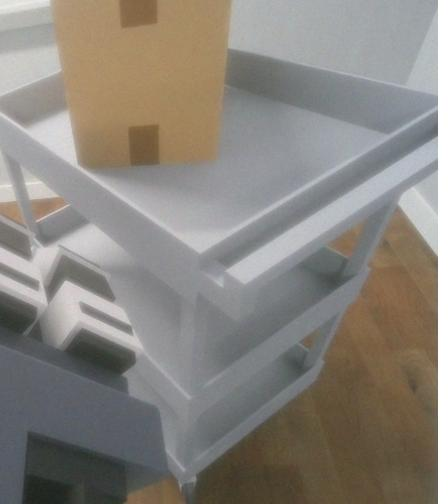

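Call:
move --base '{"strafe_m":-0.22}' --speeds '{"strafe_m":0.2}' --joints '{"joint_1_rad":0.318,"joint_2_rad":-0.4,"joint_3_rad":3.142,"joint_4_rad":-2.138,"joint_5_rad":0.913,"joint_6_rad":0.897,"joint_7_rad":-0.68,"hand_index_mcp":0.754,"hand_middle_mcp":0.754,"hand_ring_mcp":0.754,"hand_index_pip":0.576,"hand_middle_pip":0.576,"hand_ring_pip":0.576,"hand_index_dip":0.696,"hand_middle_dip":0.696,"hand_ring_dip":0.696}' --min_time_s 5 --cameras '["all"]'

Scene clock: 759.83 s.
move: done
base_odometry: x=+2.497 y=+0.652 heading=+0.951
base_tilt: forward=+0.0 right=+0.5
base_status: done
joint_positions: joint_1_rad=+0.294 joint_2_rad=-0.415 joint_3_rad=+3.153 joint_4_rad=-2.101 joint_5_rad=+0.863 joint_6_rad=+0.814 joint_7_rad=-0.636 hand_index_mcp=+0.749 hand_index_abd=+0.001 hand_index_pip=+0.577 hand_index_dip=+0.698 hand_middle_mcp=+0.748 hand_middle_abd=+0.002 hand_middle_pip=+0.577 hand_middle_dip=+0.698 hand_ring_mcp=+0.748 hand_ring_abd=+0.001 hand_ring_pip=+0.577 hand_ring_dip=+0.698 hand_thumb_cmc=+0.998 hand_thumb_axl=+0.679 hand_thumb_mcp=+0.898 hand_thumb_ipl=+0.899 hand_current_limit=+0.400 hand_speed=-0.600
joint_status: all done
hand_state: goal,goal,goal,goal,goal,goal,goal,goal,goal,goal,goal,goal,goal,goal,goal,goal
index_mcp_current_ma: -26
index_abd_current_ma: 6
index_pip_current_ma: 3
index_dip_current_ma: 11
middle_mcp_current_ma: -30
middle_abd_current_ma: 6
middle_pip_current_ma: 3
middle_dip_current_ma: 11
ring_mcp_current_ma: -31
ring_abd_current_ma: 6
ring_pip_current_ma: 3
ring_dip_current_ma: 11
thumb_cmc_current_ma: -11
thumb_axl_current_ma: 8
thumb_mcp_current_ma: -11
thumb_ipl_current_ma: -7
hand_goal_index_mcp: 0.754
hand_goal_index_abd: 0.000
hand_goal_index_pip: 0.576
hand_goal_index_dip: 0.696
hand_goal_middle_mcp: 0.754
hand_goal_middle_abd: 0.000
hand_goal_middle_pip: 0.576
hand_goal_middle_dip: 0.696
hand_goal_ring_mcp: 0.754
hand_goal_ring_abd: 0.000
hand_goal_ring_pip: 0.576
hand_goal_ring_dip: 0.696
hand_goal_thumb_cmc: 1.000
hand_goal_thumb_axl: 0.678
hand_goal_thumb_mcp: 0.900
hand_goal_thumb_ipl: 0.900
motor_effort: joint_1_rad=+0(2) joint_2_rad=-4(8) joint_3_rad=+1(3) joint_4_rad=+17(19) joint_5_rad=-6(6) joint_6_rad=+5(10) joint_7_rad=+0(2)
hand_pose: x=+0.5507 y=+0.0552 z=+1.0687 quat_wxyz=(+0.595, -0.495, +0.242, -0.586) (m; base frame)
hand_target: x=+0.5469 y=+0.0753 z=+1.0458 quat_wxyz=(+0.611, -0.513, +0.231, -0.557) (m; base frame)
hand_status: not commanded
pictures: base_camera, wrist_camera
Images, in order (width x height): base_camera 644x364, wrist_camera 504x504.

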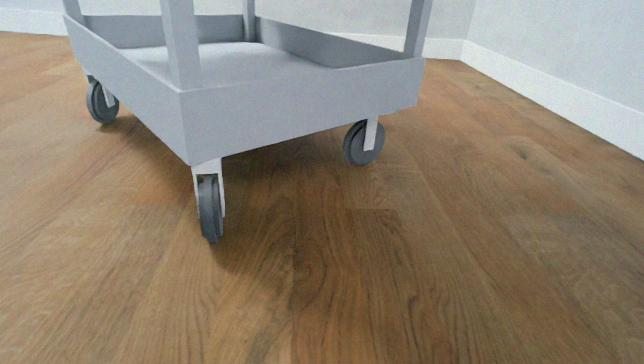

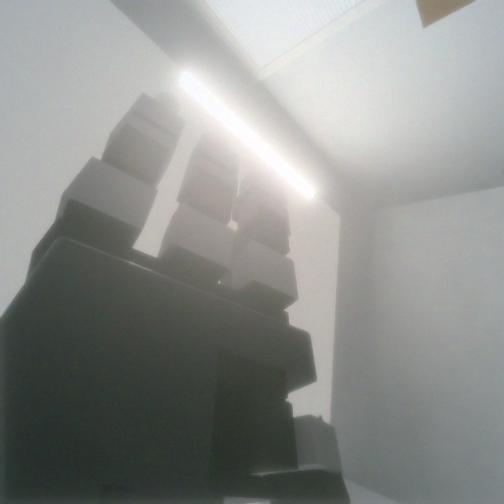

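Call:
move --joints '{"joint_1_rad":0.34,"joint_2_rad":-0.02,"joint_3_rad":3.142,"joint_4_rad":-2.16,"joint_5_rad":0.95,"joint_6_rad":0.97,"joint_7_rad":-0.72}' --min_time_s 3 --cameras '["wrist_camera"]'

Scene clock: 777.67 s.
move: done
base_odometry: x=+2.497 y=+0.652 heading=+0.951
base_tilt: forward=+0.0 right=+0.5
base_status: not commanded
joint_positions: joint_1_rad=+0.315 joint_2_rad=-0.040 joint_3_rad=+3.153 joint_4_rad=-2.124 joint_5_rad=+0.900 joint_6_rad=+0.884 joint_7_rad=-0.677 hand_index_mcp=+0.747 hand_index_abd=+0.001 hand_index_pip=+0.576 hand_index_dip=+0.698 hand_middle_mcp=+0.747 hand_middle_abd=+0.002 hand_middle_pip=+0.576 hand_middle_dip=+0.698 hand_ring_mcp=+0.747 hand_ring_abd=+0.001 hand_ring_pip=+0.576 hand_ring_dip=+0.698 hand_thumb_cmc=+0.998 hand_thumb_axl=+0.680 hand_thumb_mcp=+0.899 hand_thumb_ipl=+0.899 hand_current_limit=+0.400 hand_speed=-0.600
joint_status: all done
hand_state: goal,goal,goal,goal,goal,goal,goal,goal,goal,goal,goal,goal,goal,goal,goal,goal
index_mcp_current_ma: -35
index_abd_current_ma: 6
index_pip_current_ma: 1
index_dip_current_ma: 10
middle_mcp_current_ma: -39
middle_abd_current_ma: 6
middle_pip_current_ma: 1
middle_dip_current_ma: 10
ring_mcp_current_ma: -39
ring_abd_current_ma: 6
ring_pip_current_ma: 1
ring_dip_current_ma: 11
thumb_cmc_current_ma: -12
thumb_axl_current_ma: 9
thumb_mcp_current_ma: -7
thumb_ipl_current_ma: -7
hand_goal_index_mcp: 0.754
hand_goal_index_abd: 0.000
hand_goal_index_pip: 0.576
hand_goal_index_dip: 0.696
hand_goal_middle_mcp: 0.754
hand_goal_middle_abd: 0.000
hand_goal_middle_pip: 0.576
hand_goal_middle_dip: 0.696
hand_goal_ring_mcp: 0.754
hand_goal_ring_abd: 0.000
hand_goal_ring_pip: 0.576
hand_goal_ring_dip: 0.696
hand_goal_thumb_cmc: 1.000
hand_goal_thumb_axl: 0.678
hand_goal_thumb_mcp: 0.900
hand_goal_thumb_ipl: 0.900
motor_effort: joint_1_rad=-1(2) joint_2_rad=-13(15) joint_3_rad=+0(2) joint_4_rad=+16(18) joint_5_rad=-6(7) joint_6_rad=+7(8) joint_7_rad=+0(2)
hand_pose: x=+0.6502 y=+0.0333 z=+0.8937 quat_wxyz=(+0.587, -0.558, +0.367, -0.457) (m; base frame)
hand_target: x=+0.6376 y=+0.0534 z=+0.8774 quat_wxyz=(+0.610, -0.566, +0.360, -0.422) (m; base frame)
hand_status: not commanded
pictures: wrist_camera
Images, in order (width x height): wrist_camera 504x504.

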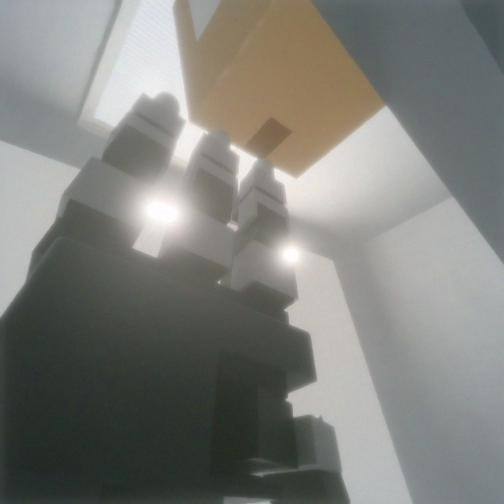

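Call:
move --joints '{"joint_2_rad":0.08}' --min_time_s 2 --cameras '["all"]'

Scene clock: 791.93 s.
move: done
base_odometry: x=+2.497 y=+0.652 heading=+0.951
base_tilt: forward=+0.0 right=+0.5
base_status: not commanded
joint_positions: joint_1_rad=+0.315 joint_2_rad=+0.056 joint_3_rad=+3.153 joint_4_rad=-2.124 joint_5_rad=+0.900 joint_6_rad=+0.885 joint_7_rad=-0.677 hand_index_mcp=+0.747 hand_index_abd=+0.001 hand_index_pip=+0.576 hand_index_dip=+0.698 hand_middle_mcp=+0.747 hand_middle_abd=+0.002 hand_middle_pip=+0.576 hand_middle_dip=+0.698 hand_ring_mcp=+0.747 hand_ring_abd=+0.001 hand_ring_pip=+0.576 hand_ring_dip=+0.698 hand_thumb_cmc=+0.998 hand_thumb_axl=+0.680 hand_thumb_mcp=+0.899 hand_thumb_ipl=+0.899 hand_current_limit=+0.400 hand_speed=-0.600
joint_status: all done
hand_state: goal,goal,goal,goal,goal,goal,goal,goal,goal,goal,goal,goal,goal,goal,goal,goal
index_mcp_current_ma: -35
index_abd_current_ma: 6
index_pip_current_ma: 1
index_dip_current_ma: 10
middle_mcp_current_ma: -39
middle_abd_current_ma: 6
middle_pip_current_ma: 1
middle_dip_current_ma: 10
ring_mcp_current_ma: -39
ring_abd_current_ma: 6
ring_pip_current_ma: 1
ring_dip_current_ma: 11
thumb_cmc_current_ma: -12
thumb_axl_current_ma: 9
thumb_mcp_current_ma: -6
thumb_ipl_current_ma: -7
hand_goal_index_mcp: 0.754
hand_goal_index_abd: 0.000
hand_goal_index_pip: 0.576
hand_goal_index_dip: 0.696
hand_goal_middle_mcp: 0.754
hand_goal_middle_abd: 0.000
hand_goal_middle_pip: 0.576
hand_goal_middle_dip: 0.696
hand_goal_ring_mcp: 0.754
hand_goal_ring_abd: 0.000
hand_goal_ring_pip: 0.576
hand_goal_ring_dip: 0.696
hand_goal_thumb_cmc: 1.000
hand_goal_thumb_axl: 0.678
hand_goal_thumb_mcp: 0.900
hand_goal_thumb_ipl: 0.900
motor_effort: joint_1_rad=+0(2) joint_2_rad=-16(16) joint_3_rad=+0(0) joint_4_rad=+15(16) joint_5_rad=-6(6) joint_6_rad=+7(7) joint_7_rad=-1(1)
hand_pose: x=+0.6672 y=+0.0279 z=+0.8459 quat_wxyz=(+0.579, -0.570, +0.400, -0.425) (m; base frame)
hand_target: x=+0.6538 y=+0.0477 z=+0.8294 quat_wxyz=(+0.601, -0.575, +0.395, -0.389) (m; base frame)
hand_status: not commanded
pictures: base_camera, wrist_camera
Images, in order (width x height): base_camera 644x364, wrist_camera 504x504.

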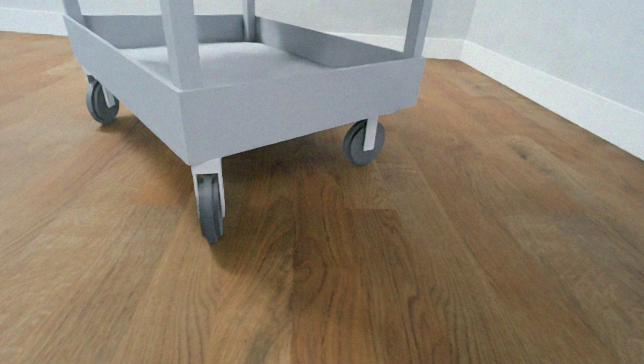

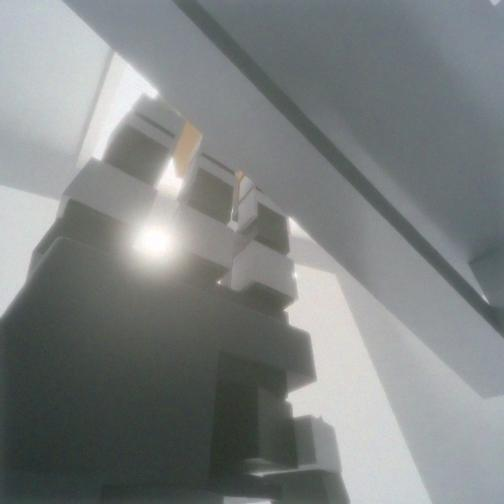

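Call:
move --joints '{"joint_2_rad":0.16,"joint_6_rad":1.04}' --min_time_s 2 --cameras '["wrist_camera"]'

Scene clock: 810.67 s.
move: done
base_odometry: x=+2.497 y=+0.652 heading=+0.951
base_tilt: forward=+0.0 right=+0.5
base_status: not commanded
joint_positions: joint_1_rad=+0.315 joint_2_rad=+0.134 joint_3_rad=+3.153 joint_4_rad=-2.124 joint_5_rad=+0.901 joint_6_rad=+0.952 joint_7_rad=-0.677 hand_index_mcp=+0.747 hand_index_abd=+0.001 hand_index_pip=+0.576 hand_index_dip=+0.698 hand_middle_mcp=+0.747 hand_middle_abd=+0.002 hand_middle_pip=+0.576 hand_middle_dip=+0.698 hand_ring_mcp=+0.747 hand_ring_abd=+0.001 hand_ring_pip=+0.576 hand_ring_dip=+0.698 hand_thumb_cmc=+0.998 hand_thumb_axl=+0.680 hand_thumb_mcp=+0.899 hand_thumb_ipl=+0.899 hand_current_limit=+0.400 hand_speed=-0.600
joint_status: all done
hand_state: goal,goal,goal,goal,goal,goal,goal,goal,goal,goal,goal,goal,goal,goal,goal,goal
index_mcp_current_ma: -35
index_abd_current_ma: 6
index_pip_current_ma: 1
index_dip_current_ma: 10
middle_mcp_current_ma: -39
middle_abd_current_ma: 6
middle_pip_current_ma: 1
middle_dip_current_ma: 10
ring_mcp_current_ma: -39
ring_abd_current_ma: 6
ring_pip_current_ma: 1
ring_dip_current_ma: 11
thumb_cmc_current_ma: -12
thumb_axl_current_ma: 9
thumb_mcp_current_ma: -5
thumb_ipl_current_ma: -7
hand_goal_index_mcp: 0.754
hand_goal_index_abd: 0.000
hand_goal_index_pip: 0.576
hand_goal_index_dip: 0.696
hand_goal_middle_mcp: 0.754
hand_goal_middle_abd: 0.000
hand_goal_middle_pip: 0.576
hand_goal_middle_dip: 0.696
hand_goal_ring_mcp: 0.754
hand_goal_ring_abd: 0.000
hand_goal_ring_pip: 0.576
hand_goal_ring_dip: 0.696
hand_goal_thumb_cmc: 1.000
hand_goal_thumb_axl: 0.678
hand_goal_thumb_mcp: 0.900
hand_goal_thumb_ipl: 0.900
motor_effort: joint_1_rad=+0(1) joint_2_rad=-18(18) joint_3_rad=-1(1) joint_4_rad=+14(15) joint_5_rad=-5(6) joint_6_rad=+7(8) joint_7_rad=+0(1)
hand_pose: x=+0.6770 y=+0.0371 z=+0.8213 quat_wxyz=(+0.594, -0.571, +0.403, -0.398) (m; base frame)
hand_target: x=+0.6616 y=+0.0572 z=+0.8068 quat_wxyz=(+0.618, -0.574, +0.399, -0.359) (m; base frame)
hand_status: not commanded
pictures: wrist_camera
Images, in order (width x height): wrist_camera 504x504.

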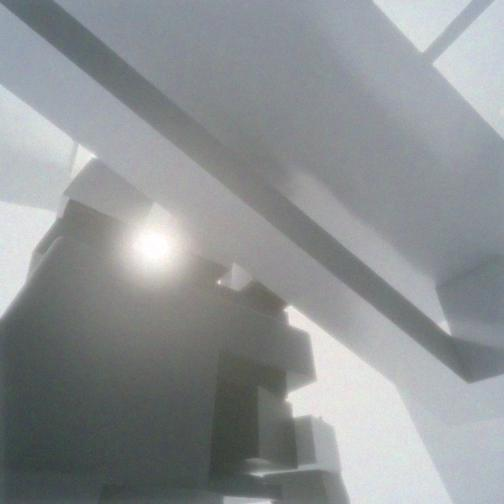

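Call:
move --joints '{"joint_2_rad":0.22,"joint_6_rad":1.09}' --min_time_s 2 --cameras '["wrist_camera"]'

Scene clock: 829.33 s.
move: done
base_odometry: x=+2.497 y=+0.652 heading=+0.951
base_tilt: forward=+0.0 right=+0.5
base_status: not commanded
joint_positions: joint_1_rad=+0.318 joint_2_rad=+0.186 joint_3_rad=+3.153 joint_4_rad=-2.124 joint_5_rad=+0.901 joint_6_rad=+1.007 joint_7_rad=-0.677 hand_index_mcp=+0.747 hand_index_abd=+0.001 hand_index_pip=+0.576 hand_index_dip=+0.698 hand_middle_mcp=+0.747 hand_middle_abd=+0.002 hand_middle_pip=+0.576 hand_middle_dip=+0.698 hand_ring_mcp=+0.746 hand_ring_abd=+0.001 hand_ring_pip=+0.576 hand_ring_dip=+0.698 hand_thumb_cmc=+0.998 hand_thumb_axl=+0.680 hand_thumb_mcp=+0.899 hand_thumb_ipl=+0.899 hand_current_limit=+0.400 hand_speed=-0.600
joint_status: all done
hand_state: goal,goal,goal,goal,goal,goal,goal,goal,goal,goal,goal,goal,goal,goal,goal,goal
index_mcp_current_ma: -35
index_abd_current_ma: 6
index_pip_current_ma: 1
index_dip_current_ma: 10
middle_mcp_current_ma: -39
middle_abd_current_ma: 6
middle_pip_current_ma: 1
middle_dip_current_ma: 10
ring_mcp_current_ma: -40
ring_abd_current_ma: 6
ring_pip_current_ma: 0
ring_dip_current_ma: 11
thumb_cmc_current_ma: -12
thumb_axl_current_ma: 9
thumb_mcp_current_ma: -5
thumb_ipl_current_ma: -7
hand_goal_index_mcp: 0.754
hand_goal_index_abd: 0.000
hand_goal_index_pip: 0.576
hand_goal_index_dip: 0.696
hand_goal_middle_mcp: 0.754
hand_goal_middle_abd: 0.000
hand_goal_middle_pip: 0.576
hand_goal_middle_dip: 0.696
hand_goal_ring_mcp: 0.754
hand_goal_ring_abd: 0.000
hand_goal_ring_pip: 0.576
hand_goal_ring_dip: 0.696
hand_goal_thumb_cmc: 1.000
hand_goal_thumb_axl: 0.678
hand_goal_thumb_mcp: 0.900
hand_goal_thumb_ipl: 0.900
motor_effort: joint_1_rad=+0(2) joint_2_rad=-17(19) joint_3_rad=-1(1) joint_4_rad=+13(15) joint_5_rad=-5(6) joint_6_rad=+7(8) joint_7_rad=+0(1)
hand_pose: x=+0.6823 y=+0.0438 z=+0.8076 quat_wxyz=(+0.607, -0.569, +0.403, -0.380) (m; base frame)
hand_target: x=+0.6663 y=+0.0637 z=+0.7895 quat_wxyz=(+0.630, -0.572, +0.403, -0.337) (m; base frame)
hand_status: not commanded
pictures: wrist_camera
Images, in order (width x height): wrist_camera 504x504.

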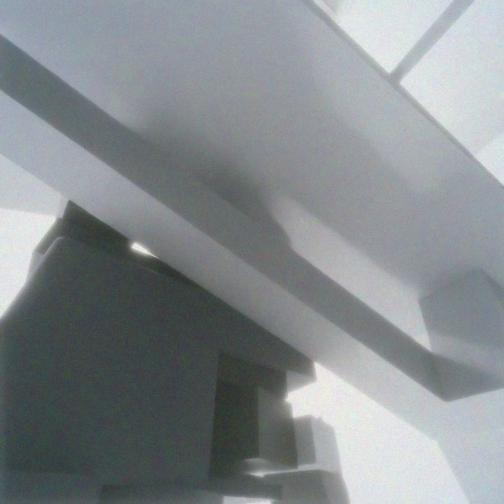

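Call:
move --joints '{"hand_index_dip":-0.65,"hand_middle_dip":-0.65,"hand_ring_dip":-0.65}'

Call:
move --base '{"translate_m":-0.025}' --speeds '{"translate_m":0.05}' --cameras '["wrist_camera"]'

Scene clock: 838.87 s.
move: done
base_odometry: x=+2.497 y=+0.652 heading=+0.951
base_tilt: forward=+0.0 right=+0.5
base_status: not commanded
joint_positions: joint_1_rad=+0.318 joint_2_rad=+0.186 joint_3_rad=+3.153 joint_4_rad=-2.124 joint_5_rad=+0.901 joint_6_rad=+1.007 joint_7_rad=-0.677 hand_index_mcp=+0.747 hand_index_abd=+0.001 hand_index_pip=+0.576 hand_index_dip=-0.648 hand_middle_mcp=+0.747 hand_middle_abd=+0.002 hand_middle_pip=+0.576 hand_middle_dip=-0.648 hand_ring_mcp=+0.746 hand_ring_abd=+0.001 hand_ring_pip=+0.576 hand_ring_dip=-0.647 hand_thumb_cmc=+0.998 hand_thumb_axl=+0.680 hand_thumb_mcp=+0.899 hand_thumb_ipl=+0.899 hand_current_limit=+0.400 hand_speed=-0.600
joint_status: all done
hand_state: goal,goal,goal,goal,goal,goal,goal,goal,goal,goal,goal,goal,goal,goal,goal,goal
index_mcp_current_ma: -35
index_abd_current_ma: 6
index_pip_current_ma: 1
index_dip_current_ma: 12
middle_mcp_current_ma: -39
middle_abd_current_ma: 6
middle_pip_current_ma: 1
middle_dip_current_ma: 12
ring_mcp_current_ma: -40
ring_abd_current_ma: 6
ring_pip_current_ma: 0
ring_dip_current_ma: 13
thumb_cmc_current_ma: -12
thumb_axl_current_ma: 9
thumb_mcp_current_ma: -5
thumb_ipl_current_ma: -7
hand_goal_index_mcp: 0.754
hand_goal_index_abd: 0.000
hand_goal_index_pip: 0.576
hand_goal_index_dip: -0.650
hand_goal_middle_mcp: 0.754
hand_goal_middle_abd: 0.000
hand_goal_middle_pip: 0.576
hand_goal_middle_dip: -0.650
hand_goal_ring_mcp: 0.754
hand_goal_ring_abd: 0.000
hand_goal_ring_pip: 0.576
hand_goal_ring_dip: -0.650
hand_goal_thumb_cmc: 1.000
hand_goal_thumb_axl: 0.678
hand_goal_thumb_mcp: 0.900
hand_goal_thumb_ipl: 0.900
motor_effort: joint_1_rad=+0(1) joint_2_rad=-17(18) joint_3_rad=-1(1) joint_4_rad=+13(13) joint_5_rad=-5(5) joint_6_rad=+7(7) joint_7_rad=+0(1)
hand_pose: x=+0.6823 y=+0.0438 z=+0.8076 quat_wxyz=(+0.607, -0.569, +0.403, -0.380) (m; base frame)
hand_target: x=+0.6663 y=+0.0637 z=+0.7895 quat_wxyz=(+0.630, -0.572, +0.403, -0.337) (m; base frame)
hand_status: not commanded
pictures: none

Scene clock: 839.83 s.
move: done
base_odometry: x=+2.483 y=+0.632 heading=+0.951
base_tilt: forward=+0.0 right=+0.5
base_status: done
joint_positions: joint_1_rad=+0.318 joint_2_rad=+0.190 joint_3_rad=+3.153 joint_4_rad=-2.127 joint_5_rad=+0.902 joint_6_rad=+1.011 joint_7_rad=-0.677 hand_index_mcp=+0.747 hand_index_abd=+0.001 hand_index_pip=+0.576 hand_index_dip=-0.648 hand_middle_mcp=+0.746 hand_middle_abd=+0.002 hand_middle_pip=+0.576 hand_middle_dip=-0.648 hand_ring_mcp=+0.749 hand_ring_abd=+0.001 hand_ring_pip=+0.576 hand_ring_dip=-0.647 hand_thumb_cmc=+0.998 hand_thumb_axl=+0.680 hand_thumb_mcp=+0.899 hand_thumb_ipl=+0.899 hand_current_limit=+0.400 hand_speed=-0.600
joint_status: not commanded
hand_state: goal,goal,goal,goal,goal,goal,goal,goal,goal,goal,goal,goal,goal,goal,goal,goal
index_mcp_current_ma: -36
index_abd_current_ma: 6
index_pip_current_ma: 1
index_dip_current_ma: 12
middle_mcp_current_ma: -40
middle_abd_current_ma: 6
middle_pip_current_ma: 1
middle_dip_current_ma: 12
ring_mcp_current_ma: -28
ring_abd_current_ma: 6
ring_pip_current_ma: 0
ring_dip_current_ma: 13
thumb_cmc_current_ma: -12
thumb_axl_current_ma: 9
thumb_mcp_current_ma: -4
thumb_ipl_current_ma: -7
hand_goal_index_mcp: 0.754
hand_goal_index_abd: 0.000
hand_goal_index_pip: 0.576
hand_goal_index_dip: -0.650
hand_goal_middle_mcp: 0.754
hand_goal_middle_abd: 0.000
hand_goal_middle_pip: 0.576
hand_goal_middle_dip: -0.650
hand_goal_ring_mcp: 0.754
hand_goal_ring_abd: 0.000
hand_goal_ring_pip: 0.576
hand_goal_ring_dip: -0.650
hand_goal_thumb_cmc: 1.000
hand_goal_thumb_axl: 0.678
hand_goal_thumb_mcp: 0.900
hand_goal_thumb_ipl: 0.900
motor_effort: joint_1_rad=+1(1) joint_2_rad=-17(18) joint_3_rad=-1(1) joint_4_rad=+13(14) joint_5_rad=-5(6) joint_6_rad=+7(7) joint_7_rad=-1(1)
hand_pose: x=+0.6820 y=+0.0444 z=+0.8050 quat_wxyz=(+0.608, -0.570, +0.404, -0.377) (m; base frame)
hand_target: x=+0.6663 y=+0.0637 z=+0.7895 quat_wxyz=(+0.630, -0.572, +0.403, -0.337) (m; base frame)
hand_status: not commanded
pictures: wrist_camera
Images, in order (width x height): wrist_camera 504x504.

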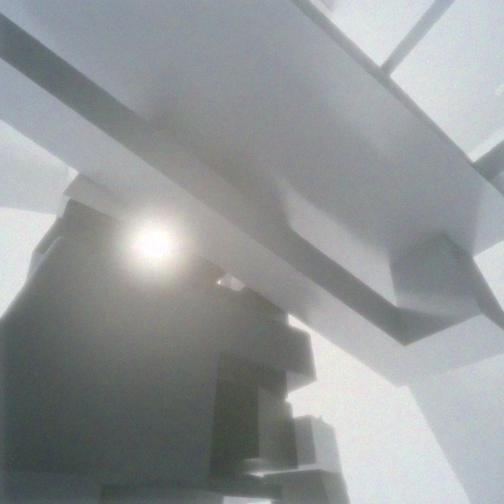

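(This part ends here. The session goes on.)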